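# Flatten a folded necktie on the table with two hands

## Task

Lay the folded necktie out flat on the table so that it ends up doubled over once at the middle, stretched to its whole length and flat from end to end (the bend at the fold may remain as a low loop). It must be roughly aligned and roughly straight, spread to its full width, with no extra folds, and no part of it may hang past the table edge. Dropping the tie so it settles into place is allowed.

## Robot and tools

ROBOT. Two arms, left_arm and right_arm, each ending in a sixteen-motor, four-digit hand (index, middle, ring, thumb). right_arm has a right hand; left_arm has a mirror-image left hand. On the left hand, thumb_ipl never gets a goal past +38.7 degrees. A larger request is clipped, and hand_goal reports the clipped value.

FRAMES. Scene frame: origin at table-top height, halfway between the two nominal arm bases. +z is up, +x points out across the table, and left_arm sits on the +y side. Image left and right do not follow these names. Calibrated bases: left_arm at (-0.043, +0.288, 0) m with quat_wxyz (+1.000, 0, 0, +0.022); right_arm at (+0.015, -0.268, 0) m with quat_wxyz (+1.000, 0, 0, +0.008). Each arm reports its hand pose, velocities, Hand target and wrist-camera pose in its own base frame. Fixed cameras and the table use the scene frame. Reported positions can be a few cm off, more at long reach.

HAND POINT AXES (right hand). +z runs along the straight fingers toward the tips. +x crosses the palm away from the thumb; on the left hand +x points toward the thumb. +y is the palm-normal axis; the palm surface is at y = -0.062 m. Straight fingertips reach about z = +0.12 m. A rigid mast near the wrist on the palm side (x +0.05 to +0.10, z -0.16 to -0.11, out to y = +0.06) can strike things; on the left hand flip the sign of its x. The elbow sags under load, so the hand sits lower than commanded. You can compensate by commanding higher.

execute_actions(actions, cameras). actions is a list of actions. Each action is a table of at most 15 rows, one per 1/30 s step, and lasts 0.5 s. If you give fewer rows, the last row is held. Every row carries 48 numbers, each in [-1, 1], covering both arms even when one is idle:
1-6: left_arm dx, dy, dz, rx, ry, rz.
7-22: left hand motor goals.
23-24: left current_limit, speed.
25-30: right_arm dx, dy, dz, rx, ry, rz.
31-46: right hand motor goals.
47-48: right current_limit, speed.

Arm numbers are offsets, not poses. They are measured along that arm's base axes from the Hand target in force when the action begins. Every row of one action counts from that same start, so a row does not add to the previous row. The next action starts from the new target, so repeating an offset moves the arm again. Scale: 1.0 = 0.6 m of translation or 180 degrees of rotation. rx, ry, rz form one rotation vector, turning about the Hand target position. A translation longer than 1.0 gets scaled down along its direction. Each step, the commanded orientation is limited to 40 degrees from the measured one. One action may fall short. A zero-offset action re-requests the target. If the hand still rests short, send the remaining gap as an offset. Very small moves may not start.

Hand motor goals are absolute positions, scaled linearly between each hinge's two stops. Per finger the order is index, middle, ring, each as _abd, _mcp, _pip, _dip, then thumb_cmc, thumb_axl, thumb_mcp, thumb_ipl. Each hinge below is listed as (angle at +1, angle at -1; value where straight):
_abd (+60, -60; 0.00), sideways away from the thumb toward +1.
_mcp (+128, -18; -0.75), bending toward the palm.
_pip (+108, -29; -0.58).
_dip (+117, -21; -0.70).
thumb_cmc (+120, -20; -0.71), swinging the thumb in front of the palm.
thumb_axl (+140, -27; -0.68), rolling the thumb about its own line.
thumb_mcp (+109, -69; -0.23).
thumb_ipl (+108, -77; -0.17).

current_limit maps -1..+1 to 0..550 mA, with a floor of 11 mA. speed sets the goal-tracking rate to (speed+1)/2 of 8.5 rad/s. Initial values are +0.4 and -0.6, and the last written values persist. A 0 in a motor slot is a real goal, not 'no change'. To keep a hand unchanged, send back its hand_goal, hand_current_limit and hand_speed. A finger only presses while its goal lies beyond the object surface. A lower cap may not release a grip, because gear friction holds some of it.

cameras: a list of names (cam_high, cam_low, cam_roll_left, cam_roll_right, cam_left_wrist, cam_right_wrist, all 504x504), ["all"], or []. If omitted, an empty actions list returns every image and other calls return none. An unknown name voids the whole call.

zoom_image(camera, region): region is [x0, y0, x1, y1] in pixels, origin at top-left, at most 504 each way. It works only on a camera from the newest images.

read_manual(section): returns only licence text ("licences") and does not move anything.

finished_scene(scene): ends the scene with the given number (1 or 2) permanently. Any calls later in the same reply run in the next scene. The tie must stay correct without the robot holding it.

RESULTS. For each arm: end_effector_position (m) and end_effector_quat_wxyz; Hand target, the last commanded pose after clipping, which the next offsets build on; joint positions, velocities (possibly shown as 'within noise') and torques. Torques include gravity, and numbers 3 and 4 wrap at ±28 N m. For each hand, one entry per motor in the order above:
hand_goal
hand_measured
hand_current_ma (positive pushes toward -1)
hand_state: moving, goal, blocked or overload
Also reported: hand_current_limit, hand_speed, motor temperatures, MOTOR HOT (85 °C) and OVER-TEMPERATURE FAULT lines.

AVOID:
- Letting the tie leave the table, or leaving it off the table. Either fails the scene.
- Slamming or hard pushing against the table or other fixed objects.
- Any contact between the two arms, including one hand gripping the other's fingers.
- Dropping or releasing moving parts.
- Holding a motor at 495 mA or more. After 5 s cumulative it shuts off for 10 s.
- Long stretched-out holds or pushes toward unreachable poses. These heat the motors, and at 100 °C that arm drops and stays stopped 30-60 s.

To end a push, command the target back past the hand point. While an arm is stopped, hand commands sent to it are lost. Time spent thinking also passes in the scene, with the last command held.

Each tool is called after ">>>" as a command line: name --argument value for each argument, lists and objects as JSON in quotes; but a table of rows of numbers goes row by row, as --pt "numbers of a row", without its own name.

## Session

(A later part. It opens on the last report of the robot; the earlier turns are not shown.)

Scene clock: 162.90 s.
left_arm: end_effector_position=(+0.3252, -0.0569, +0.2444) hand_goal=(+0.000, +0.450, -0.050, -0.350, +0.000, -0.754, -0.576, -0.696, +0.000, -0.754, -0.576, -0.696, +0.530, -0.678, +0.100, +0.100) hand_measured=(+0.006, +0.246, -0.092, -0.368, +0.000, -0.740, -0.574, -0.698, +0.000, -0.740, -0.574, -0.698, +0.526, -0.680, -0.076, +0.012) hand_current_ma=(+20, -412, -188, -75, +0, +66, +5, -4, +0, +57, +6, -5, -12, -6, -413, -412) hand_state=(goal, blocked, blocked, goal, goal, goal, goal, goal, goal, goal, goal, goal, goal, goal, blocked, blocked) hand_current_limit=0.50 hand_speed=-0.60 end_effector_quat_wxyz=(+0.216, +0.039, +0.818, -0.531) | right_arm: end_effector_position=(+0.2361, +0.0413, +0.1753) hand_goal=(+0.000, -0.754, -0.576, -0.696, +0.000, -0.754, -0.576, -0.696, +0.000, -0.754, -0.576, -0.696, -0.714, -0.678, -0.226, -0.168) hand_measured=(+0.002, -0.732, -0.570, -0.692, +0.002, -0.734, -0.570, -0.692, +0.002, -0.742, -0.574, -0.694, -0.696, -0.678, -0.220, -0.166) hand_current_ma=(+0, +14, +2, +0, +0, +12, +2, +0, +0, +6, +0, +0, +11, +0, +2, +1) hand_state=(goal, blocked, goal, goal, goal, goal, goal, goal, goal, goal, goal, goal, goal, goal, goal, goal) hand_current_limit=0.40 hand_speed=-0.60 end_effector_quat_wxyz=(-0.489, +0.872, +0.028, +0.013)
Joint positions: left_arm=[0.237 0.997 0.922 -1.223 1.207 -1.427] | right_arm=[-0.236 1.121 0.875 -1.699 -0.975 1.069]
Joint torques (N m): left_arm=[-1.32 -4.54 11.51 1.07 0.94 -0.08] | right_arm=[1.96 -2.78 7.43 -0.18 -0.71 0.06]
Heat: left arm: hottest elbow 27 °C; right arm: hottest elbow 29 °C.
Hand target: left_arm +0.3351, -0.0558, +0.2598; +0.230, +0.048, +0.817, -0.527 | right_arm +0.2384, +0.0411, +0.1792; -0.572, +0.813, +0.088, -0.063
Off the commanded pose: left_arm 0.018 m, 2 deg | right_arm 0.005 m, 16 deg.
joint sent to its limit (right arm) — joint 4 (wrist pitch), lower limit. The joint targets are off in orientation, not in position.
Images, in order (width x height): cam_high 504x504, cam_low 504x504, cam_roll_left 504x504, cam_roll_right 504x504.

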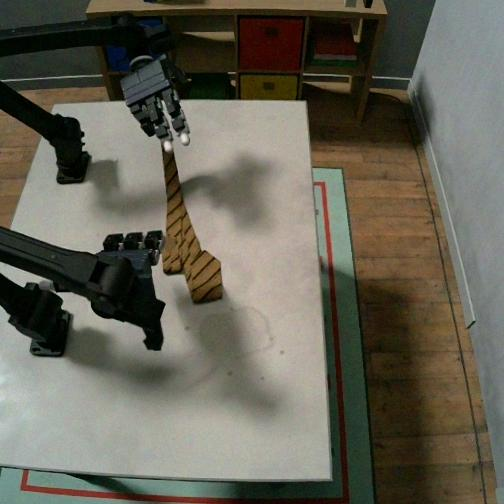

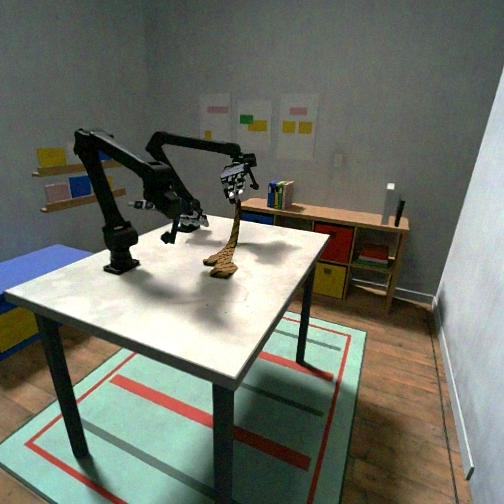

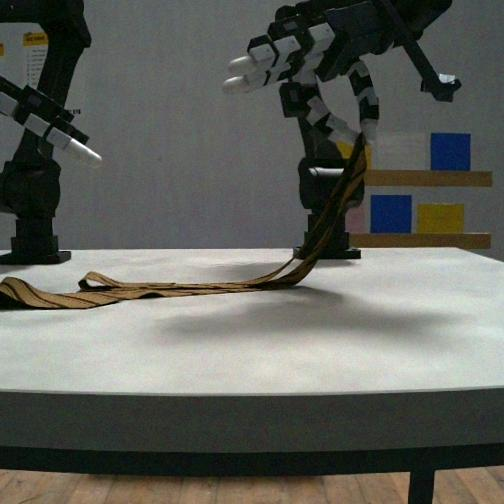

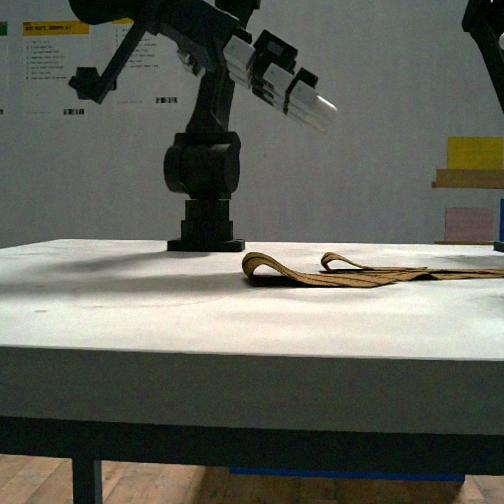

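>>> execute_actions --actions '[[[-0.01,-0.06,0.1,0.016,-0.044,-0.017,0,0.45,-0.05,-0.35,0,-0.754,-0.576,-0.696,0,-0.754,-0.576,-0.696,0.53,-0.678,0.1,0.1,0.5,-0.6,0,-0.08,0.02,0,0,0,0,-0.754,-0.576,-0.696,0,-0.754,-0.576,-0.696,0,-0.754,-0.576,-0.696,-0.714,-0.678,-0.226,-0.168,0.4,-0.6]],[[-0.01,-0.07,0.1,0.016,-0.044,-0.017,0,0.45,-0.05,-0.35,0,-0.754,-0.576,-0.696,0,-0.754,-0.576,-0.696,0.53,-0.678,0.1,0.1,0.5,-0.6,0,-0.1,0.02,0,0,0,0,-0.754,-0.576,-0.696,0,-0.754,-0.576,-0.696,0,-0.754,-0.576,-0.696,-0.714,-0.678,-0.226,-0.168,0.4,-0.6]],[[-0.01,-0.08,0.08,0.016,-0.044,-0.017,0,0.45,-0.05,-0.35,0,-0.754,-0.576,-0.696,0,-0.754,-0.576,-0.696,0.53,-0.678,0.1,0.1,0.5,-0.6,0,-0.1,0.02,0,0,0,0,-0.754,-0.576,-0.696,0,-0.754,-0.576,-0.696,0,-0.754,-0.576,-0.696,-0.714,-0.678,-0.226,-0.168,0.4,-0.6]],[[-0.01,-0.08,0.08,0.016,-0.044,-0.017,0,0.45,-0.05,-0.35,0,-0.754,-0.576,-0.696,0,-0.754,-0.576,-0.696,0.53,-0.678,0.1,0.1,0.5,-0.6,0,-0.04,0,0,0,0,0,-0.754,-0.576,-0.696,0,-0.754,-0.576,-0.696,0,-0.754,-0.576,-0.696,-0.714,-0.678,-0.226,-0.168,0.4,-0.6]]]' --cameras '["cam_high","cam_low","cam_roll_left","cam_roll_right"]'

Scene clock: 165.97 s.
left_arm: end_effector_position=(+0.3061, -0.2289, +0.4442) hand_goal=(+0.000, +0.450, -0.050, -0.350, +0.000, -0.754, -0.576, -0.696, +0.000, -0.754, -0.576, -0.696, +0.530, -0.678, +0.100, +0.100) hand_measured=(-0.002, +0.242, -0.092, -0.368, -0.002, -0.746, -0.574, -0.698, -0.002, -0.748, -0.574, -0.698, +0.522, -0.680, -0.076, +0.014) hand_current_ma=(-5, -413, -188, -75, -5, +33, +7, -4, -6, +27, +8, -5, -29, -6, -412, -413) hand_state=(goal, blocked, blocked, goal, goal, goal, goal, goal, goal, goal, goal, goal, goal, goal, blocked, blocked) hand_current_limit=0.50 hand_speed=-0.60 end_effector_quat_wxyz=(+0.354, +0.291, +0.778, -0.429) | right_arm: end_effector_position=(+0.2273, -0.1398, +0.1988) hand_goal=(+0.000, -0.754, -0.576, -0.696, +0.000, -0.754, -0.576, -0.696, +0.000, -0.754, -0.576, -0.696, -0.714, -0.678, -0.226, -0.168) hand_measured=(+0.000, -0.746, -0.574, -0.694, +0.000, -0.748, -0.574, -0.694, +0.000, -0.746, -0.576, -0.694, -0.704, -0.678, -0.220, -0.166) hand_current_ma=(+0, +3, +0, +0, +0, +2, +0, +0, +0, +2, +0, +0, +4, +0, +2, +1) hand_state=(goal, goal, goal, goal, goal, goal, goal, goal, goal, goal, goal, goal, goal, goal, goal, goal) hand_current_limit=0.40 hand_speed=-0.60 end_effector_quat_wxyz=(-0.310, +0.943, -0.067, +0.097)
Joint positions: left_arm=[-0.531 0.834 1.228 -0.892 0.645 -1.779] | right_arm=[-0.681 1.113 1.012 -1.701 -0.626 0.958]
Joint torques (N m): left_arm=[-0.73 -2.84 13.3 2.24 0.29 0.16] | right_arm=[1.2 -2.73 10.07 0.01 -0.36 -0.15]
Heat: left arm: hottest elbow 28 °C; right arm: hottest elbow 29 °C.
Hand target: left_arm +0.3111, -0.2297, +0.4758; +0.381, +0.297, +0.761, -0.432 | right_arm +0.2384, -0.1509, +0.2151; -0.559, +0.823, +0.079, -0.053
Off the commanded pose: left_arm 0.032 m, 4 deg | right_arm 0.023 m, 41 deg; orientation clipped; orientation clipped at the end of an earlier action of this call.
joint sent to its limit (right arm) — joint 4 (wrist pitch), lower limit. The joint targets are off in orientation, not in position.
Images, in order (width x height): cam_high 504x504, cam_low 504x504, cam_roll_left 504x504, cam_roll_right 504x504.

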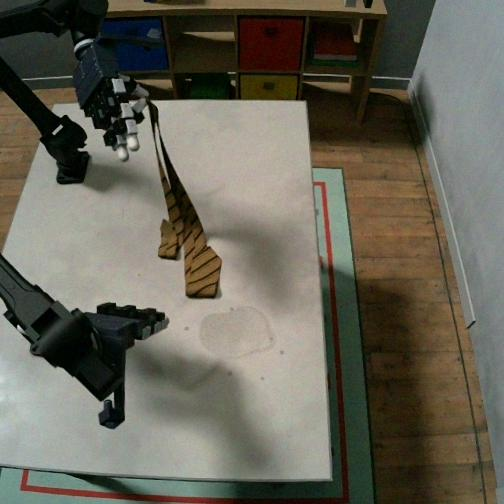

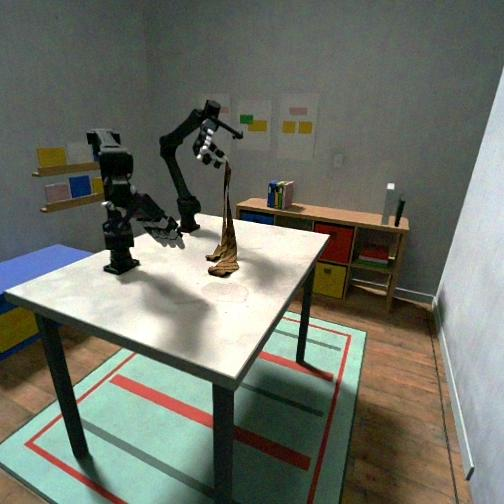

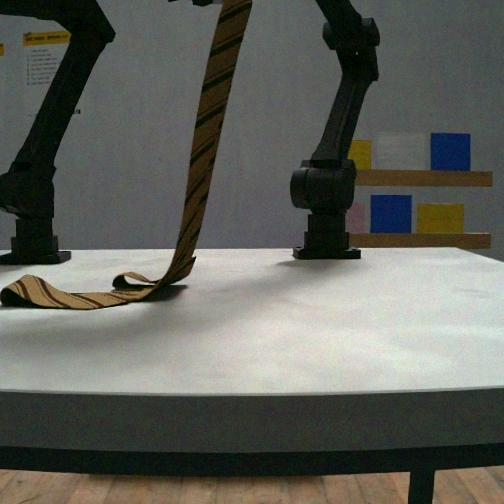

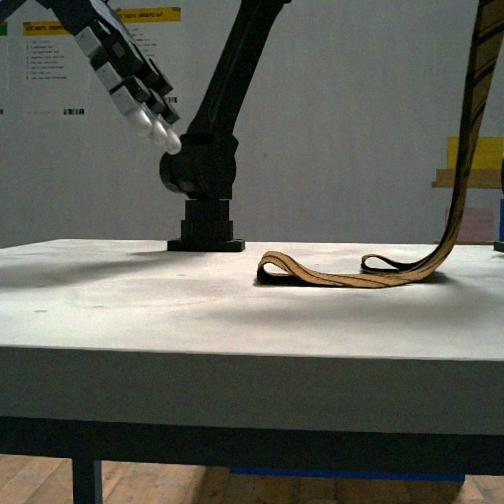

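>>> execute_actions --actions '[[[-0.015,-0.07,0.08,-0.039,-0.054,-0.014,0,0.45,-0.05,-0.35,0,-0.754,-0.576,-0.696,0,-0.754,-0.576,-0.696,0.53,-0.678,0.1,0.1,0.5,-0.6,0,0,0,0,0,0,0,-0.754,-0.576,-0.696,0,-0.754,-0.576,-0.696,0,-0.754,-0.576,-0.696,-0.714,-0.678,-0.226,-0.168,0.4,-0.6]],[[-0.015,-0.07,0.08,-0.039,-0.054,-0.014,0,0.45,-0.05,-0.35,0,-0.754,-0.576,-0.696,0,-0.754,-0.576,-0.696,0.53,-0.678,0.1,0.1,0.5,-0.6,0,0,0,0,0,0,0,-0.754,-0.576,-0.696,0,-0.754,-0.576,-0.696,0,-0.754,-0.576,-0.696,-0.714,-0.678,-0.226,-0.168,0.4,-0.6]]]' --cameras '["cam_high","cam_low","cam_roll_left","cam_roll_right"]'

Scene clock: 167.90 s.
left_arm: end_effector_position=(+0.2932, -0.3141, +0.5413) hand_goal=(+0.000, +0.450, -0.050, -0.350, +0.000, -0.754, -0.576, -0.696, +0.000, -0.754, -0.576, -0.696, +0.530, -0.678, +0.100, +0.100) hand_measured=(-0.008, +0.242, -0.092, -0.368, -0.006, -0.750, -0.574, -0.698, -0.006, -0.750, -0.574, -0.698, +0.520, -0.680, -0.076, +0.014) hand_current_ma=(-27, -413, -188, -75, -17, +16, +6, -4, -18, +13, +7, -5, -41, -6, -413, -413) hand_state=(goal, blocked, blocked, goal, goal, goal, goal, goal, goal, goal, goal, goal, goal, goal, blocked, blocked) hand_current_limit=0.50 hand_speed=-0.60 end_effector_quat_wxyz=(+0.495, +0.348, +0.637, -0.478) | right_arm: end_effector_position=(+0.2274, -0.1400, +0.1988) hand_goal=(+0.000, -0.754, -0.576, -0.696, +0.000, -0.754, -0.576, -0.696, +0.000, -0.754, -0.576, -0.696, -0.714, -0.678, -0.226, -0.168) hand_measured=(+0.000, -0.746, -0.574, -0.694, +0.000, -0.748, -0.574, -0.694, +0.000, -0.746, -0.576, -0.694, -0.704, -0.678, -0.220, -0.166) hand_current_ma=(+0, +3, +0, +0, +0, +2, +0, +0, +0, +2, +0, +0, +4, +0, +2, +1) hand_state=(goal, goal, goal, goal, goal, goal, goal, goal, goal, goal, goal, goal, goal, goal, goal, goal) hand_current_limit=0.40 hand_speed=-0.60 end_effector_quat_wxyz=(-0.310, +0.943, -0.067, +0.097)
Joint positions: left_arm=[-0.795 0.826 1.214 -0.448 0.471 -1.812] | right_arm=[-0.681 1.113 1.012 -1.701 -0.625 0.956]
Joint torques (N m): left_arm=[-1.26 -3.37 12.74 2.8 0.06 0.24] | right_arm=[1.61 -2.55 10.22 0.05 -0.38 -0.09]
Heat: left arm: hottest elbow 28 °C; right arm: hottest elbow 29 °C.
Hand target: left_arm +0.2931, -0.3138, +0.5720; +0.518, +0.350, +0.614, -0.481 | right_arm +0.2384, -0.1509, +0.2151; -0.559, +0.823, +0.079, -0.054
Off the commanded pose: left_arm 0.031 m, 4 deg | right_arm 0.023 m, 40 deg.
joint sent to its limit (right arm) — joint 4 (wrist pitch), lower limit. The joint targets are off in orientation, not in position.
Images, in order (width x height): cam_high 504x504, cam_low 504x504, cam_roll_left 504x504, cam_roll_right 504x504.

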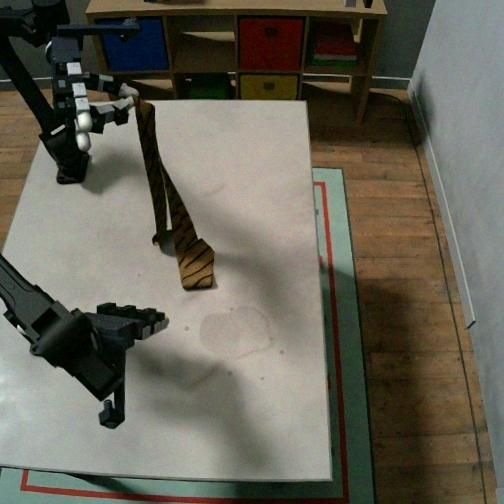

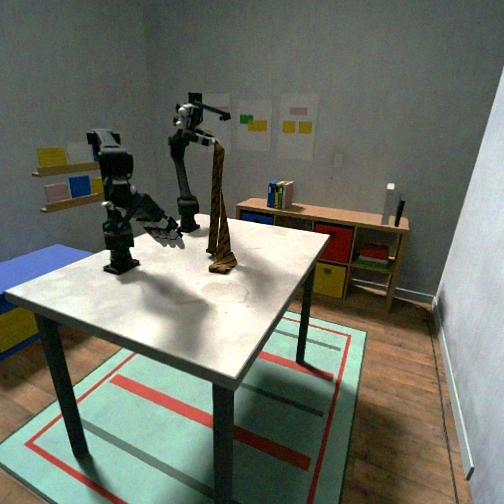

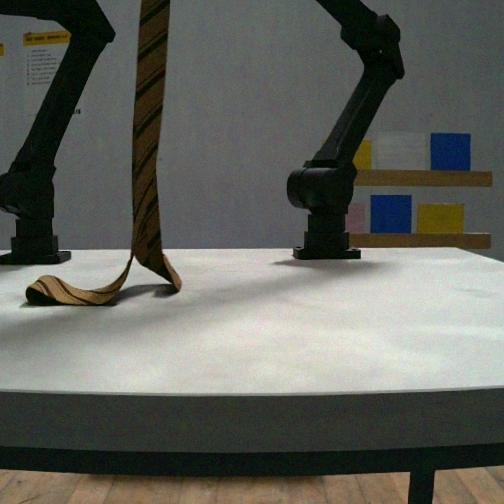

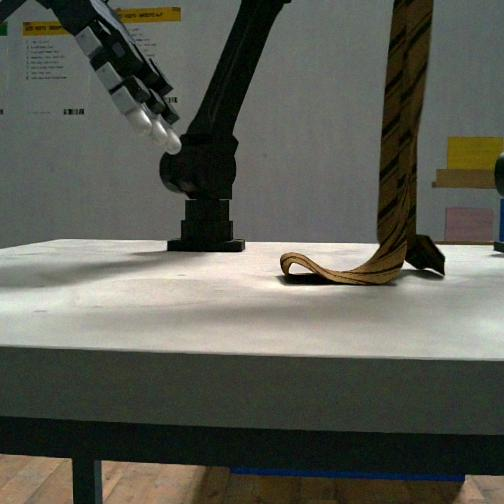

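>>> execute_actions --actions '[[[-0.015,-0.05,0.08,-0.02,-0.04,-0.01,0,0.45,-0.05,-0.35,0,-0.754,-0.576,-0.696,0,-0.754,-0.576,-0.696,0.53,-0.678,0.1,0.1,0.5,-0.6,0,0,0,0,0,0,0,-0.754,-0.576,-0.696,0,-0.754,-0.576,-0.696,0,-0.754,-0.576,-0.696,-0.714,-0.678,-0.226,-0.168,0.4,-0.6]],[[-0.015,-0.05,0.08,-0.02,-0.04,-0.01,0,0.45,-0.05,-0.35,0,-0.754,-0.576,-0.696,0,-0.754,-0.576,-0.696,0.53,-0.678,0.1,0.1,0.5,-0.6,0,0,0,0,0,0,0,-0.754,-0.576,-0.696,0,-0.754,-0.576,-0.696,0,-0.754,-0.576,-0.696,-0.714,-0.678,-0.226,-0.168,0.4,-0.6]],[[-0.015,-0.03,0.08,0,0,0,0,0.45,-0.05,-0.35,0,-0.754,-0.576,-0.696,0,-0.754,-0.576,-0.696,0.53,-0.678,0.1,0.1,0.5,-0.6,0,0,0,0,0,0,0,-0.754,-0.576,-0.696,0,-0.754,-0.576,-0.696,0,-0.754,-0.576,-0.696,-0.714,-0.678,-0.226,-0.168,0.4,-0.6]]]' --cameras '["cam_high","cam_low","cam_roll_left","cam_roll_right"]'

Scene clock: 170.03 s.
left_arm: end_effector_position=(+0.2738, -0.3964, +0.6831) hand_goal=(+0.000, +0.450, -0.050, -0.350, +0.000, -0.754, -0.576, -0.696, +0.000, -0.754, -0.576, -0.696, +0.530, -0.678, +0.100, +0.100) hand_measured=(-0.010, +0.242, -0.092, -0.368, -0.006, -0.752, -0.574, -0.698, -0.006, -0.752, -0.574, -0.698, +0.518, -0.680, -0.076, +0.014) hand_current_ma=(-37, -412, -188, -75, -19, +6, +4, -4, -20, +5, +4, -5, -46, -6, -412, -412) hand_state=(goal, blocked, blocked, goal, goal, goal, goal, goal, goal, goal, goal, goal, goal, goal, blocked, blocked) hand_current_limit=0.50 hand_speed=-0.60 end_effector_quat_wxyz=(+0.579, +0.393, +0.525, -0.484) | right_arm: end_effector_position=(+0.2274, -0.1400, +0.1988) hand_goal=(+0.000, -0.754, -0.576, -0.696, +0.000, -0.754, -0.576, -0.696, +0.000, -0.754, -0.576, -0.696, -0.714, -0.678, -0.226, -0.168) hand_measured=(+0.000, -0.746, -0.574, -0.694, +0.000, -0.748, -0.574, -0.694, +0.000, -0.746, -0.576, -0.694, -0.704, -0.678, -0.220, -0.166) hand_current_ma=(+0, +3, +0, +0, +0, +2, +0, +0, +0, +2, +0, +0, +4, +0, +2, +1) hand_state=(goal, goal, goal, goal, goal, goal, goal, goal, goal, goal, goal, goal, goal, goal, goal, goal) hand_current_limit=0.40 hand_speed=-0.60 end_effector_quat_wxyz=(-0.310, +0.943, -0.067, +0.097)
Joint positions: left_arm=[-1.014 1.019 1.528 -0.36 0.321 -1.672] | right_arm=[-0.681 1.113 1.012 -1.701 -0.625 0.956]
Joint torques (N m): left_arm=[-1.79 -5.66 13.37 1.95 0 0.32] | right_arm=[0.73 -3.08 10.07 0.03 -0.41 -0.08]
Heat: left arm: hottest elbow 29 °C; right arm: hottest elbow 29 °C.
Hand target: left_arm +0.2660, -0.3917, +0.7159; +0.597, +0.394, +0.502, -0.487 | right_arm +0.2384, -0.1509, +0.2151; -0.559, +0.823, +0.079, -0.054
Off the commanded pose: left_arm 0.034 m, 3 deg | right_arm 0.023 m, 40 deg.
joint sent to its limit (right arm) — joint 4 (wrist pitch), lower limit. The joint targets are off in orientation, not in position.
Images, in order (width x height): cam_high 504x504, cam_low 504x504, cam_roll_left 504x504, cam_roll_right 504x504.

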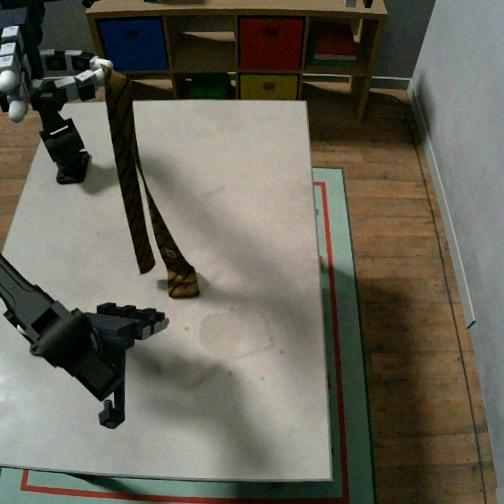

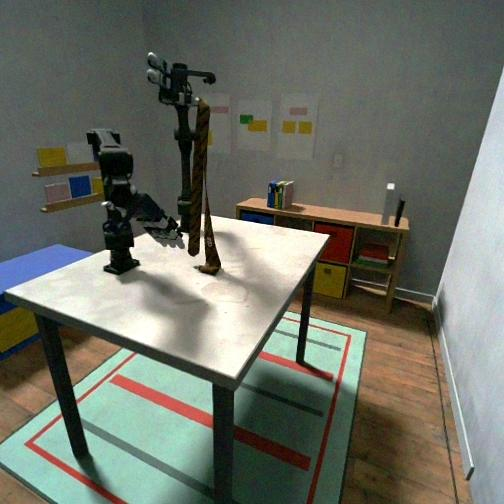

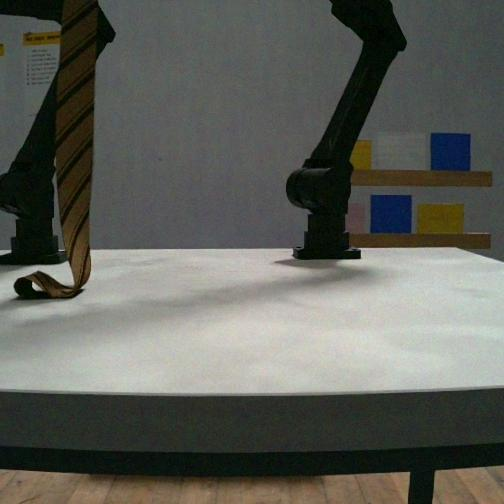

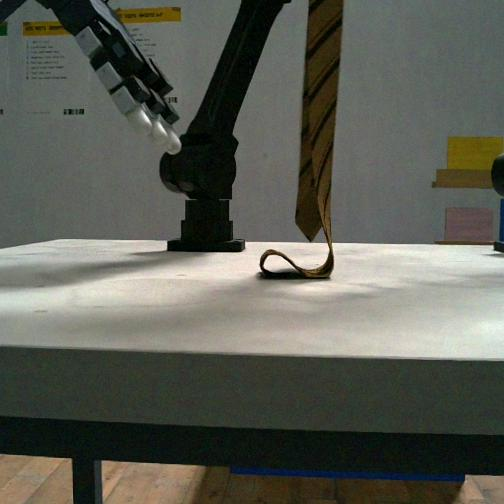

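>>> execute_actions --actions '[[[-0.015,0.02,0.07,0,0,0,0,0.45,-0.05,-0.35,0,-0.754,-0.576,-0.696,0,-0.754,-0.576,-0.696,0.53,-0.678,0.1,0.1,0.5,-0.6,0,0,0,0,0,0,0,-0.754,-0.576,-0.696,0,-0.754,-0.576,-0.696,0,-0.754,-0.576,-0.696,-0.714,-0.678,-0.226,-0.168,0.4,-0.6]],[[-0.015,0.03,0.07,0,0,0,0,0.45,-0.05,-0.35,0,-0.754,-0.576,-0.696,0,-0.754,-0.576,-0.696,0.53,-0.678,0.1,0.1,0.5,-0.6,0,0,0,0,0,0,0,-0.754,-0.576,-0.696,0,-0.754,-0.576,-0.696,0,-0.754,-0.576,-0.696,-0.714,-0.678,-0.226,-0.168,0.4,-0.6]],[[-0.015,0.03,0.07,0,0,0,0,0.45,-0.05,-0.35,0,-0.754,-0.576,-0.696,0,-0.754,-0.576,-0.696,0.53,-0.678,0.1,0.1,0.5,-0.6,0,0,0,0,0,0,0,-0.754,-0.576,-0.696,0,-0.754,-0.576,-0.696,0,-0.754,-0.576,-0.696,-0.714,-0.678,-0.226,-0.168,0.4,-0.6]]]' --cameras '["cam_high","cam_low","cam_roll_left","cam_roll_right"]'

Scene clock: 173.00 s.
left_arm: end_effector_position=(+0.2461, -0.3536, +0.8199) hand_goal=(+0.000, +0.450, -0.050, -0.350, +0.000, -0.754, -0.576, -0.696, +0.000, -0.754, -0.576, -0.696, +0.530, -0.678, +0.100, +0.100) hand_measured=(-0.012, +0.242, -0.092, -0.368, -0.006, -0.752, -0.574, -0.698, -0.006, -0.752, -0.574, -0.698, +0.518, -0.680, -0.076, +0.014) hand_current_ma=(-39, -413, -188, -75, -17, +6, +4, -4, -18, +5, +4, -5, -48, -6, -412, -413) hand_state=(goal, blocked, blocked, goal, goal, goal, goal, goal, goal, goal, goal, goal, goal, goal, blocked, blocked) hand_current_limit=0.50 hand_speed=-0.60 end_effector_quat_wxyz=(+0.582, +0.394, +0.520, -0.486) | right_arm: end_effector_position=(+0.2274, -0.1400, +0.1988) hand_goal=(+0.000, -0.754, -0.576, -0.696, +0.000, -0.754, -0.576, -0.696, +0.000, -0.754, -0.576, -0.696, -0.714, -0.678, -0.226, -0.168) hand_measured=(+0.000, -0.746, -0.574, -0.694, +0.000, -0.748, -0.574, -0.694, +0.000, -0.746, -0.576, -0.694, -0.704, -0.678, -0.220, -0.166) hand_current_ma=(+0, +3, +0, +0, +0, +2, +0, +0, +0, +2, +0, +0, +4, +0, +2, +1) hand_state=(goal, goal, goal, goal, goal, goal, goal, goal, goal, goal, goal, goal, goal, goal, goal, goal) hand_current_limit=0.40 hand_speed=-0.60 end_effector_quat_wxyz=(-0.310, +0.943, -0.067, +0.097)
Joint positions: left_arm=[-1.014 1.159 2.08 -0.762 0.326 -1.67] | right_arm=[-0.681 1.113 1.012 -1.701 -0.625 0.956]
Joint velocities: left_arm=[within noise] | right_arm=[0.005 -0.044 -0.012 0.007 0.007 0.007]
Joint torques (N m): left_arm=[-1.26 -5.25 10.58 1.95 0.11 0.29] | right_arm=[1.14 -2.78 10.28 -0.13 -0.38 -0.17]
Heat: left arm: hottest elbow 29 °C; right arm: hottest elbow 29 °C.
Hand target: left_arm +0.2389, -0.3437, +0.8419; +0.597, +0.394, +0.502, -0.487 | right_arm +0.2384, -0.1509, +0.2151; -0.559, +0.823, +0.079, -0.054
Off the commanded pose: left_arm 0.025 m, 3 deg | right_arm 0.023 m, 40 deg.
joint sent to its limit (right arm) — joint 4 (wrist pitch), lower limit. The joint targets are off in orientation, not in position.
Images, in order (width x height): cam_high 504x504, cam_low 504x504, cam_roll_left 504x504, cam_roll_right 504x504.

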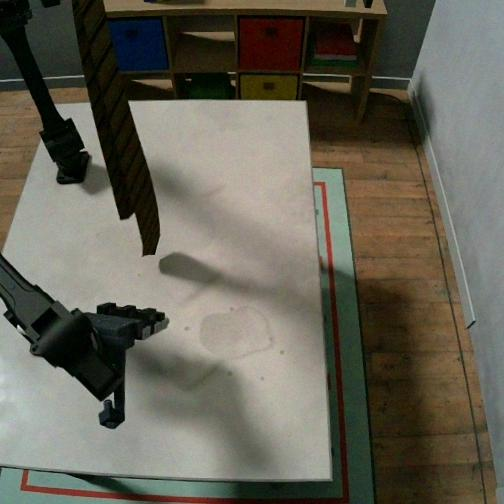

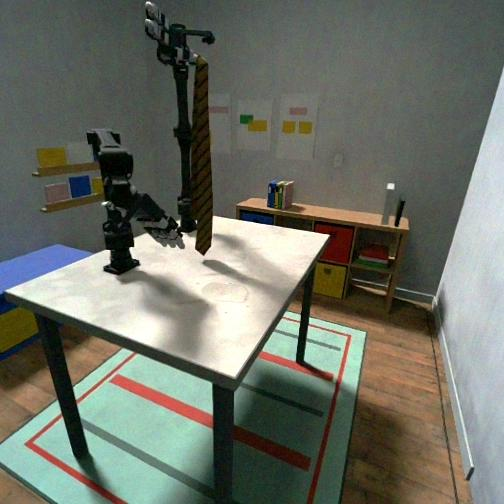

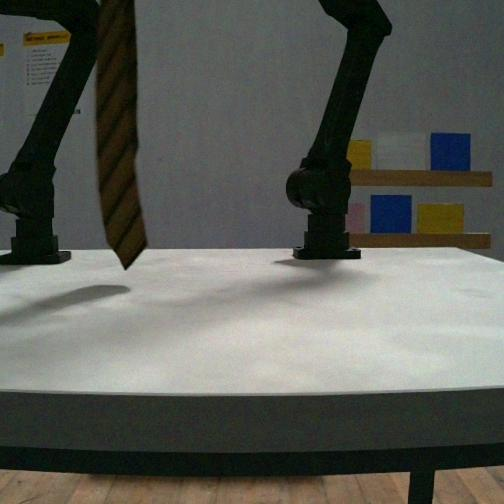

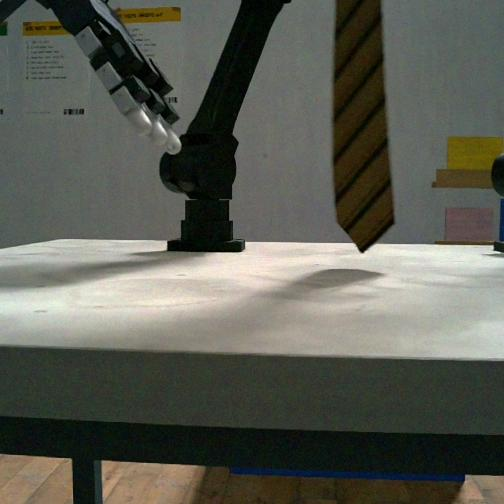

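>>> execute_actions --actions '[[[-0.022,-0.06,-0.01,-0.036,-0.008,0,0,0.45,-0.05,-0.35,0,-0.754,-0.576,-0.696,0,-0.754,-0.576,-0.696,0.53,-0.678,0.1,0.1,0.5,-0.6,0,0,0,0,0,0,0,-0.754,-0.576,-0.696,0,-0.754,-0.576,-0.696,0,-0.754,-0.576,-0.696,-0.714,-0.678,-0.226,-0.168,0.4,-0.6]],[[-0.022,-0.06,-0.01,-0.036,-0.008,0,0,0.45,-0.05,-0.35,0,-0.754,-0.576,-0.696,0,-0.754,-0.576,-0.696,0.53,-0.678,0.1,0.1,0.5,-0.6,0,0,0,0,0,0,0,-0.754,-0.576,-0.696,0,-0.754,-0.576,-0.696,0,-0.754,-0.576,-0.696,-0.714,-0.678,-0.226,-0.168,0.4,-0.6]],[[-0.022,-0.06,-0.01,-0.036,-0.008,0,0,0.45,-0.05,-0.35,0,-0.754,-0.576,-0.696,0,-0.754,-0.576,-0.696,0.53,-0.678,0.1,0.1,0.5,-0.6,0,0,0,0,0,0,0,-0.754,-0.576,-0.696,0,-0.754,-0.576,-0.696,0,-0.754,-0.576,-0.696,-0.714,-0.678,-0.226,-0.168,0.4,-0.6]]]' --cameras '["cam_high","cam_low","cam_roll_left","cam_roll_right"]'

Scene clock: 178.83 s.
left_arm: end_effector_position=(+0.2039, -0.4630, +0.8056) hand_goal=(+0.000, +0.450, -0.050, -0.350, +0.000, -0.754, -0.576, -0.696, +0.000, -0.754, -0.576, -0.696, +0.530, -0.678, +0.100, +0.100) hand_measured=(-0.012, +0.242, -0.092, -0.368, -0.008, -0.754, -0.576, -0.698, -0.008, -0.754, -0.576, -0.698, +0.518, -0.680, -0.076, +0.014) hand_current_ma=(-41, -413, -188, -75, -25, +3, +0, -4, -26, +3, +1, -5, -49, -6, -413, -412) hand_state=(goal, blocked, blocked, goal, goal, goal, goal, goal, goal, goal, goal, goal, goal, goal, blocked, blocked) hand_current_limit=0.50 hand_speed=-0.60 end_effector_quat_wxyz=(+0.660, +0.312, +0.409, -0.548) | right_arm: end_effector_position=(+0.2274, -0.1400, +0.1988) hand_goal=(+0.000, -0.754, -0.576, -0.696, +0.000, -0.754, -0.576, -0.696, +0.000, -0.754, -0.576, -0.696, -0.714, -0.678, -0.226, -0.168) hand_measured=(+0.000, -0.746, -0.574, -0.694, +0.000, -0.748, -0.574, -0.694, +0.000, -0.746, -0.576, -0.694, -0.704, -0.678, -0.220, -0.166) hand_current_ma=(+0, +3, +0, +0, +0, +2, +0, +0, +0, +2, +0, +0, +4, +0, +2, +1) hand_state=(goal, goal, goal, goal, goal, goal, goal, goal, goal, goal, goal, goal, goal, goal, goal, goal) hand_current_limit=0.40 hand_speed=-0.60 end_effector_quat_wxyz=(-0.310, +0.943, -0.067, +0.097)
Joint positions: left_arm=[-1.31 1.189 1.755 -0.075 0.03 -1.629] | right_arm=[-0.681 1.113 1.012 -1.701 -0.625 0.956]
Joint torques (N m): left_arm=[-1.32 -8.59 9.89 2.44 0.13 0.31] | right_arm=[0.97 -2.84 10.43 -0.12 -0.35 -0.17]
Heat: left arm: hottest elbow 29 °C; right arm: hottest elbow 29 °C.
Hand target: left_arm +0.1995, -0.4517, +0.8240; +0.673, +0.305, +0.390, -0.550 | right_arm +0.2384, -0.1509, +0.2151; -0.559, +0.823, +0.079, -0.054
Off the commanded pose: left_arm 0.022 m, 3 deg | right_arm 0.023 m, 40 deg.
joint sent to its limit (right arm) — joint 4 (wrist pitch), lower limit. The joint targets are off in orientation, not in position.
Images, in order (width x height): cam_high 504x504, cam_low 504x504, cam_roll_left 504x504, cam_roll_right 504x504.

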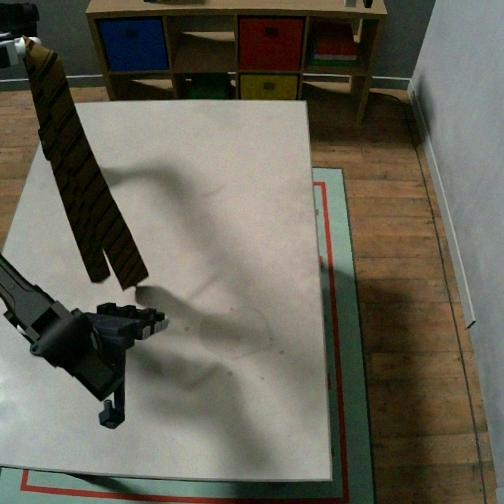

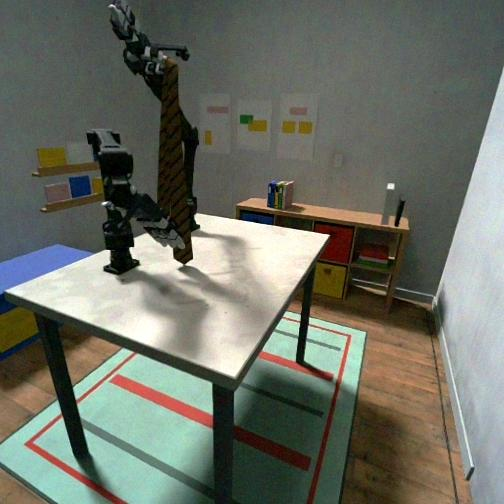

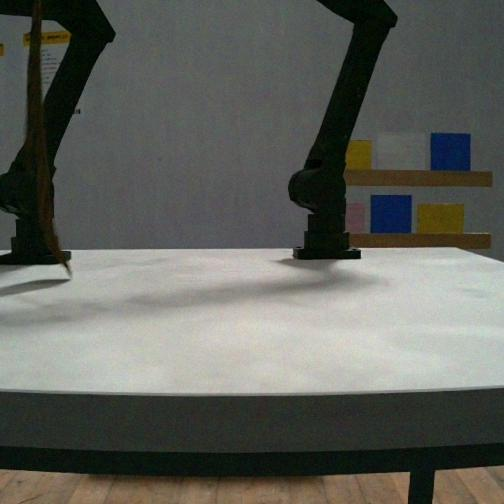

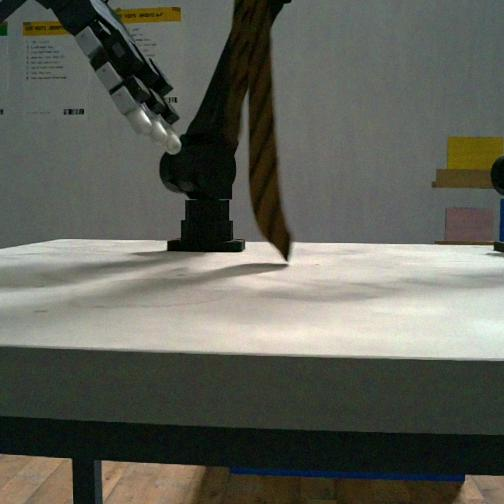

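>>> execute_actions --actions '[[[0,0.05,0,0,0,0,0,0.45,-0.05,-0.35,0,-0.754,-0.576,-0.696,0,-0.754,-0.576,-0.696,0.53,-0.678,0.1,0.1,0.5,-0.6,-0.04,-0.1,0.02,0,0,0,0,-0.754,-0.576,-0.696,0,-0.754,-0.576,-0.696,0,-0.754,-0.576,-0.696,-0.714,-0.678,-0.226,-0.168,0.4,-0.6]],[[0,0.09,-0.01,0,0,0,0,0.45,-0.05,-0.35,0,-0.754,-0.576,-0.696,0,-0.754,-0.576,-0.696,0.53,-0.678,0.1,0.1,0.5,-0.6,-0.04,-0.1,0.02,0,0,0,0,-0.754,-0.576,-0.696,0,-0.754,-0.576,-0.696,0,-0.754,-0.576,-0.696,-0.714,-0.678,-0.226,-0.168,0.4,-0.6]]]' --cameras '["cam_high","cam_low","cam_roll_left","cam_roll_right"]'

Scene clock: 182.47 s.
left_arm: end_effector_position=(+0.1981, -0.3758, +0.8053) hand_goal=(+0.000, +0.450, -0.050, -0.350, +0.000, -0.754, -0.576, -0.696, +0.000, -0.754, -0.576, -0.696, +0.530, -0.678, +0.100, +0.100) hand_measured=(-0.012, +0.242, -0.092, -0.368, -0.006, -0.754, -0.576, -0.698, -0.006, -0.754, -0.576, -0.698, +0.518, -0.680, -0.076, +0.014) hand_current_ma=(-39, -413, -188, -75, -22, -1, +0, -4, -23, -1, +1, -5, -48, -6, -412, -412) hand_state=(goal, blocked, blocked, goal, goal, goal, goal, goal, goal, goal, goal, goal, goal, goal, blocked, blocked) hand_current_limit=0.50 hand_speed=-0.60 end_effector_quat_wxyz=(+0.666, +0.314, +0.398, -0.547) | right_arm: end_effector_position=(+0.1813, -0.2621, +0.2246) hand_goal=(+0.000, -0.754, -0.576, -0.696, +0.000, -0.754, -0.576, -0.696, +0.000, -0.754, -0.576, -0.696, -0.714, -0.678, -0.226, -0.168) hand_measured=(+0.000, -0.748, -0.574, -0.694, +0.000, -0.748, -0.574, -0.694, +0.000, -0.748, -0.576, -0.694, -0.708, -0.678, -0.220, -0.166) hand_current_ma=(+0, +1, +0, +0, +0, +1, +0, +0, +0, +1, +0, +0, +1, +0, +2, +0) hand_state=(goal, goal, goal, goal, goal, goal, goal, goal, goal, goal, goal, goal, goal, goal, goal, goal) hand_current_limit=0.40 hand_speed=-0.60 end_effector_quat_wxyz=(-0.192, +0.971, -0.083, +0.116)
Joint positions: left_arm=[-1.238 0.992 1.61 -0.107 0.103 -1.648] | right_arm=[-0.977 1.158 1.123 -1.7 -0.423 0.728]
Joint torques (N m): left_arm=[-0.38 -4.6 10.29 1.95 0.21 0.1] | right_arm=[2.37 -3.66 9.81 0.03 -0.23 -0.16]
Heat: left arm: hottest elbow 29 °C; right arm: hottest elbow 29 °C.
Hand target: left_arm +0.1996, -0.3678, +0.8179; +0.673, +0.305, +0.390, -0.549 | right_arm +0.1904, -0.2709, +0.2391; -0.478, +0.878, +0.034, -0.009
Off the commanded pose: left_arm 0.015 m, 2 deg | right_arm 0.019 m, 45 deg; orientation clipped; orientation clipped at the end of an earlier action of this call.
joint sent to its limit (right arm) — joint 4 (wrist pitch), lower limit. The joint targets are off in orientation, not in position.
Images, in order (width x height): cam_high 504x504, cam_low 504x504, cam_roll_left 504x504, cam_roll_right 504x504.

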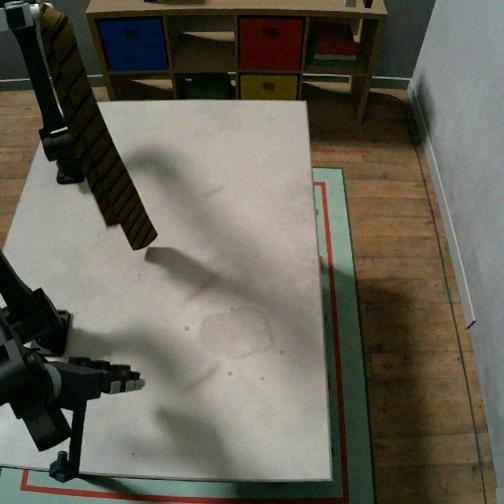

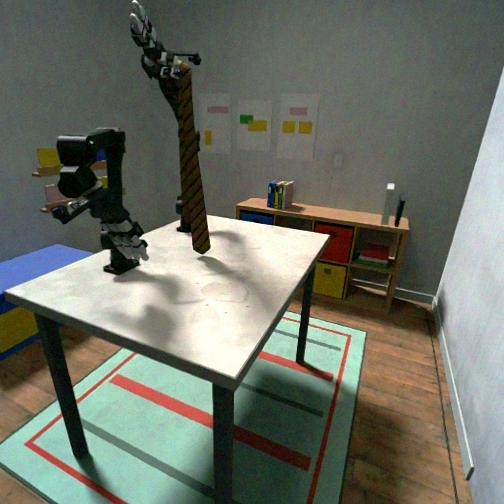

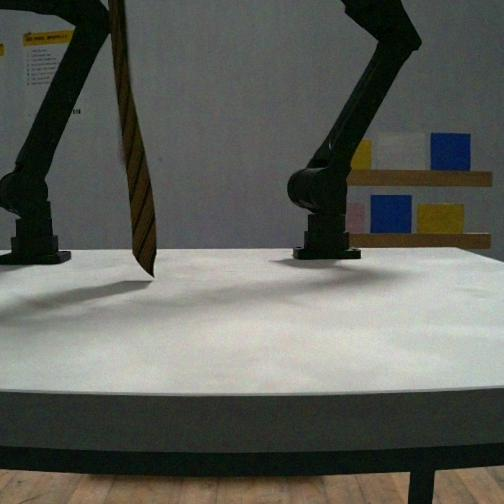

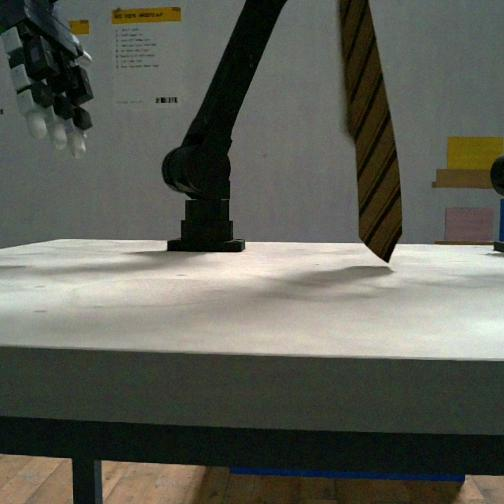

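>>> execute_actions --actions '[]' --cameras '["cam_high","cam_roll_left","cam_roll_right"]'

Scene clock: 182.73 s.
left_arm: end_effector_position=(+0.1981, -0.3758, +0.8053) hand_goal=(+0.000, +0.450, -0.050, -0.350, +0.000, -0.754, -0.576, -0.696, +0.000, -0.754, -0.576, -0.696, +0.530, -0.678, +0.100, +0.100) hand_measured=(-0.012, +0.242, -0.092, -0.368, -0.006, -0.754, -0.576, -0.698, -0.006, -0.754, -0.576, -0.698, +0.518, -0.680, -0.076, +0.014) hand_current_ma=(-39, -412, -188, -75, -22, -1, +0, -4, -23, -1, +1, -5, -48, -6, -412, -412) hand_state=(goal, blocked, blocked, goal, goal, goal, goal, goal, goal, goal, goal, goal, goal, goal, blocked, blocked) hand_current_limit=0.50 hand_speed=-0.60 end_effector_quat_wxyz=(+0.666, +0.314, +0.398, -0.547) | right_arm: end_effector_position=(+0.1813, -0.2621, +0.2246) hand_goal=(+0.000, -0.754, -0.576, -0.696, +0.000, -0.754, -0.576, -0.696, +0.000, -0.754, -0.576, -0.696, -0.714, -0.678, -0.226, -0.168) hand_measured=(+0.000, -0.748, -0.574, -0.694, +0.000, -0.748, -0.574, -0.694, +0.000, -0.748, -0.576, -0.694, -0.708, -0.678, -0.220, -0.166) hand_current_ma=(+0, +1, +0, +0, +0, +1, +0, +0, +0, +1, +0, +0, +1, +0, +2, +0) hand_state=(goal, goal, goal, goal, goal, goal, goal, goal, goal, goal, goal, goal, goal, goal, goal, goal) hand_current_limit=0.40 hand_speed=-0.60 end_effector_quat_wxyz=(-0.192, +0.971, -0.082, +0.116)
Joint positions: left_arm=[-1.238 0.992 1.61 -0.107 0.103 -1.648] | right_arm=[-0.977 1.158 1.123 -1.7 -0.423 0.728]
Joint velocities: within noise
Joint torques (N m): left_arm=[-0.26 -4.07 10.24 1.92 0.19 0.06] | right_arm=[2.2 -3.96 9.88 0.1 -0.17 -0.11]
Motor temperatures (°C): left_arm=[24 22 29 23 25 21] | right_arm=[27 22 29 19 23 24]
Heat: left arm: hottest elbow 29 °C; right arm: hottest elbow 29 °C.
Hand target: left_arm +0.1996, -0.3678, +0.8179; +0.673, +0.305, +0.390, -0.549 | right_arm +0.1903, -0.2709, +0.2391; -0.478, +0.878, +0.034, -0.009
Off the commanded pose: left_arm 0.015 m, 2 deg | right_arm 0.019 m, 45 deg; orientation clipped.
Images, in order (width x height): cam_high 504x504, cam_roll_left 504x504, cam_roll_right 504x504.

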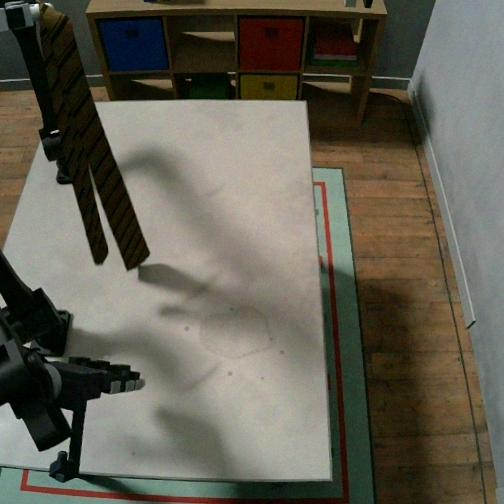

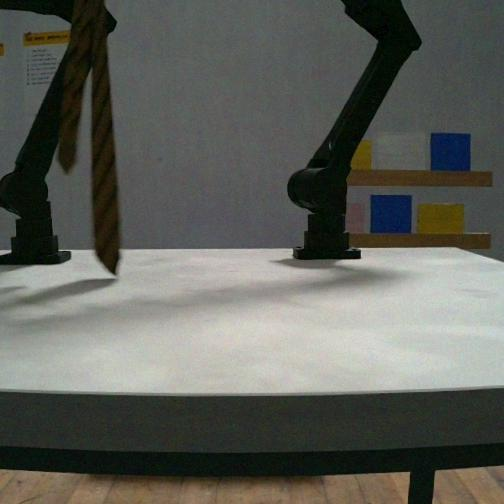

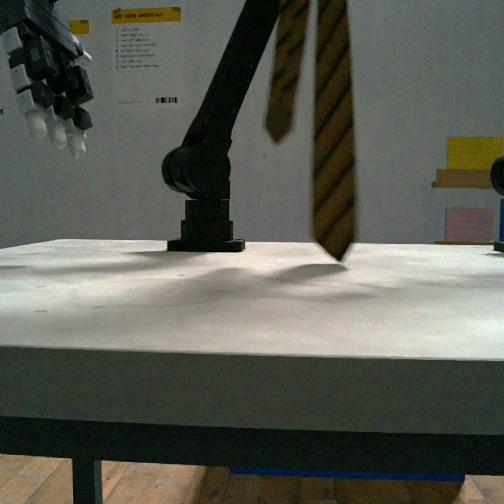

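>>> execute_actions --actions '[[[0,0,0,0,0,0,0,0.45,-0.05,-0.35,0,-0.754,-0.576,-0.696,0,-0.754,-0.576,-0.696,0.53,-0.678,0.1,0.1,0.5,-0.6,0,0,0,0,0,0,0,-0.754,-0.576,-0.696,0,-0.754,-0.576,-0.696,0,-0.754,-0.576,-0.696,-0.714,-0.678,-0.226,-0.168,0.4,-0.6]]]' --cameras '["cam_high","cam_roll_left","cam_roll_right"]'

>>> execute_actions --actions '[[[0,0,0,0,0,0,0,0.45,-0.05,-0.35,0,-0.754,-0.576,-0.696,0,-0.754,-0.576,-0.696,0.53,-0.678,0.1,0.1,0.5,-0.6,0,0,0,0,0,0,0,-0.754,-0.576,-0.696,0,-0.754,-0.576,-0.696,0,-0.754,-0.576,-0.696,-0.714,-0.678,-0.226,-0.168,0.4,-0.6]]]' --cameras '["cam_high","cam_roll_left","cam_roll_right"]'

Scene clock: 183.87 s.
left_arm: end_effector_position=(+0.1981, -0.3758, +0.8052) hand_goal=(+0.000, +0.450, -0.050, -0.350, +0.000, -0.754, -0.576, -0.696, +0.000, -0.754, -0.576, -0.696, +0.530, -0.678, +0.100, +0.100) hand_measured=(-0.012, +0.242, -0.092, -0.368, -0.006, -0.754, -0.576, -0.698, -0.006, -0.754, -0.576, -0.698, +0.518, -0.680, -0.076, +0.014) hand_current_ma=(-39, -413, -188, -75, -22, -1, +0, -4, -23, -1, +1, -5, -48, -6, -413, -413) hand_state=(goal, blocked, blocked, goal, goal, goal, goal, goal, goal, goal, goal, goal, goal, goal, blocked, blocked) hand_current_limit=0.50 hand_speed=-0.60 end_effector_quat_wxyz=(+0.666, +0.314, +0.398, -0.547) | right_arm: end_effector_position=(+0.1815, -0.2625, +0.2247) hand_goal=(+0.000, -0.754, -0.576, -0.696, +0.000, -0.754, -0.576, -0.696, +0.000, -0.754, -0.576, -0.696, -0.714, -0.678, -0.226, -0.168) hand_measured=(+0.000, -0.748, -0.574, -0.694, +0.000, -0.748, -0.574, -0.694, +0.000, -0.748, -0.576, -0.694, -0.708, -0.678, -0.220, -0.166) hand_current_ma=(+0, +1, +0, +0, +0, +1, +0, +0, +0, +1, +0, +0, +1, +0, +2, +0) hand_state=(goal, goal, goal, goal, goal, goal, goal, goal, goal, goal, goal, goal, goal, goal, goal, goal) hand_current_limit=0.40 hand_speed=-0.60 end_effector_quat_wxyz=(-0.191, +0.972, -0.079, +0.115)
Joint positions: left_arm=[-1.238 0.992 1.61 -0.107 0.103 -1.649] | right_arm=[-0.977 1.158 1.123 -1.7 -0.42 0.721]
Joint torques (N m): left_arm=[-0.44 -4.42 10.18 1.94 0.19 0.1] | right_arm=[2.67 -3.49 9.78 0.14 -0.14 -0.15]
Heat: left arm: hottest elbow 29 °C; right arm: hottest elbow 29 °C.
Hand target: left_arm +0.1996, -0.3678, +0.8178; +0.673, +0.305, +0.390, -0.549 | right_arm +0.1904, -0.2709, +0.2391; -0.478, +0.878, +0.034, -0.009
Off the commanded pose: left_arm 0.015 m, 2 deg | right_arm 0.019 m, 40 deg.
joint sent to its limit (right arm) — joint 4 (wrist pitch), lower limit. The joint targets are off in orientation, not in position.
Images, in order (width x height): cam_high 504x504, cam_roll_left 504x504, cam_roll_right 504x504.

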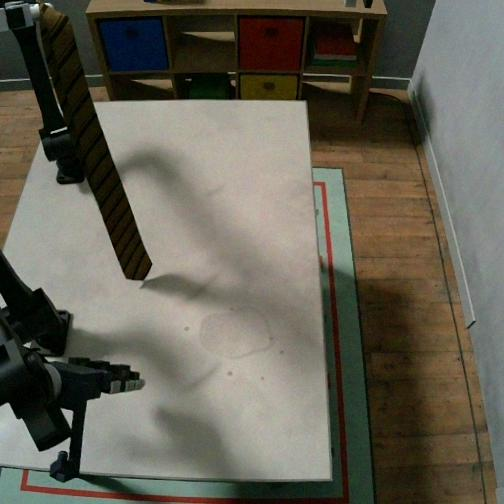

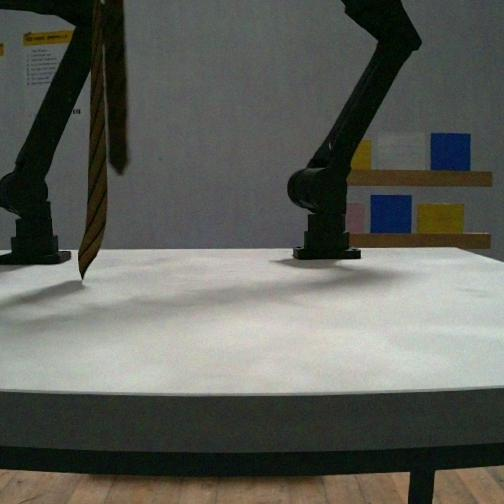

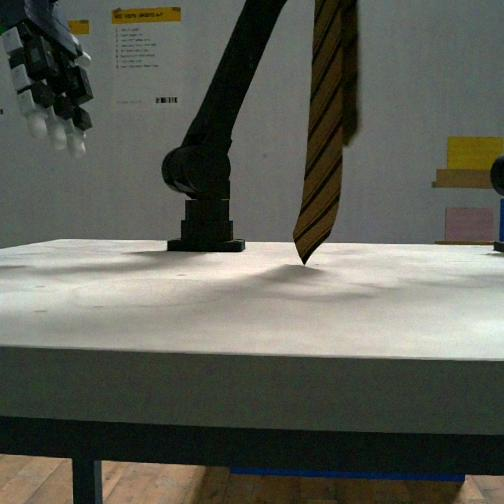

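Scene clock: 184.57 s.
left_arm: end_effector_position=(+0.1981, -0.3758, +0.8052) hand_goal=(+0.000, +0.450, -0.050, -0.350, +0.000, -0.754, -0.576, -0.696, +0.000, -0.754, -0.576, -0.696, +0.530, -0.678, +0.100, +0.100) hand_measured=(-0.012, +0.242, -0.092, -0.368, -0.006, -0.754, -0.576, -0.698, -0.006, -0.754, -0.576, -0.698, +0.518, -0.680, -0.076, +0.014) hand_current_ma=(-39, -413, -188, -75, -22, -1, +0, -4, -23, -1, +1, -5, -48, -6, -413, -413) hand_state=(goal, blocked, blocked, goal, goal, goal, goal, goal, goal, goal, goal, goal, goal, goal, blocked, blocked) hand_current_limit=0.50 hand_speed=-0.60 end_effector_quat_wxyz=(+0.666, +0.314, +0.398, -0.547) | right_arm: end_effector_position=(+0.1816, -0.2625, +0.2247) hand_goal=(+0.000, -0.754, -0.576, -0.696, +0.000, -0.754, -0.576, -0.696, +0.000, -0.754, -0.576, -0.696, -0.714, -0.678, -0.226, -0.168) hand_measured=(+0.000, -0.748, -0.574, -0.694, +0.000, -0.748, -0.574, -0.694, +0.000, -0.748, -0.576, -0.694, -0.708, -0.678, -0.220, -0.166) hand_current_ma=(+0, +1, +0, +0, +0, +1, +0, +0, +0, +1, +0, +0, +1, +0, +2, +0) hand_state=(goal, goal, goal, goal, goal, goal, goal, goal, goal, goal, goal, goal, goal, goal, goal, goal) hand_current_limit=0.40 hand_speed=-0.60 end_effector_quat_wxyz=(-0.191, +0.972, -0.079, +0.116)
Joint positions: left_arm=[-1.238 0.992 1.61 -0.107 0.103 -1.649] | right_arm=[-0.977 1.158 1.123 -1.7 -0.42 0.721]
Joint torques (N m): left_arm=[-0.38 -4.25 10.19 1.91 0.19 0.11] | right_arm=[2.14 -3.19 9.74 0.16 -0.19 -0.11]
Heat: left arm: hottest elbow 29 °C; right arm: hottest elbow 29 °C.
Hand target: left_arm +0.1996, -0.3678, +0.8178; +0.673, +0.305, +0.390, -0.549 | right_arm +0.1904, -0.2709, +0.2391; -0.478, +0.878, +0.034, -0.009
Off the commanded pose: left_arm 0.015 m, 2 deg | right_arm 0.019 m, 40 deg.
joint sent to its limit (right arm) — joint 4 (wrist pitch), lower limit. The joint targets are off in orientation, not in position.
Images, in order (width x height): cam_high 504x504, cam_roll_left 504x504, cam_roll_right 504x504.

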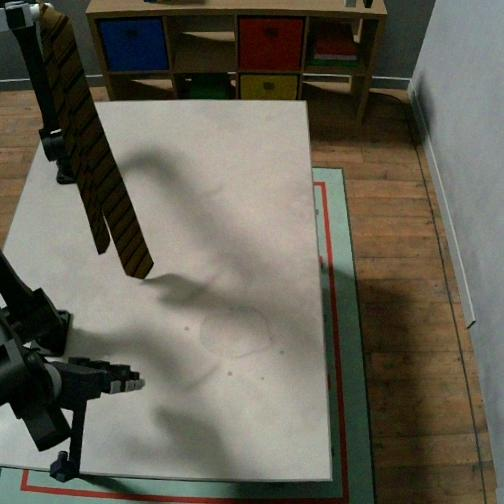

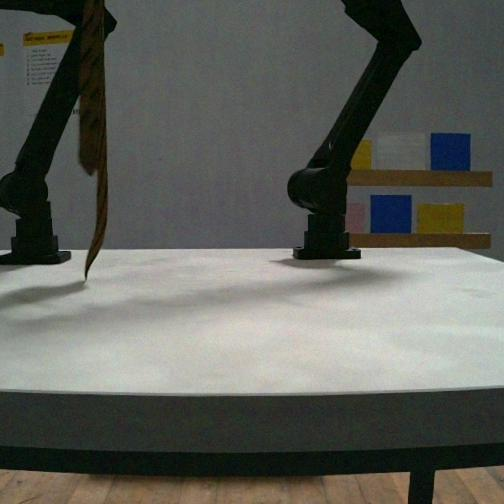

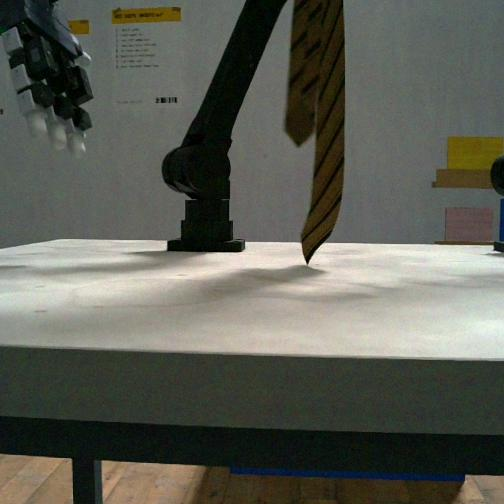

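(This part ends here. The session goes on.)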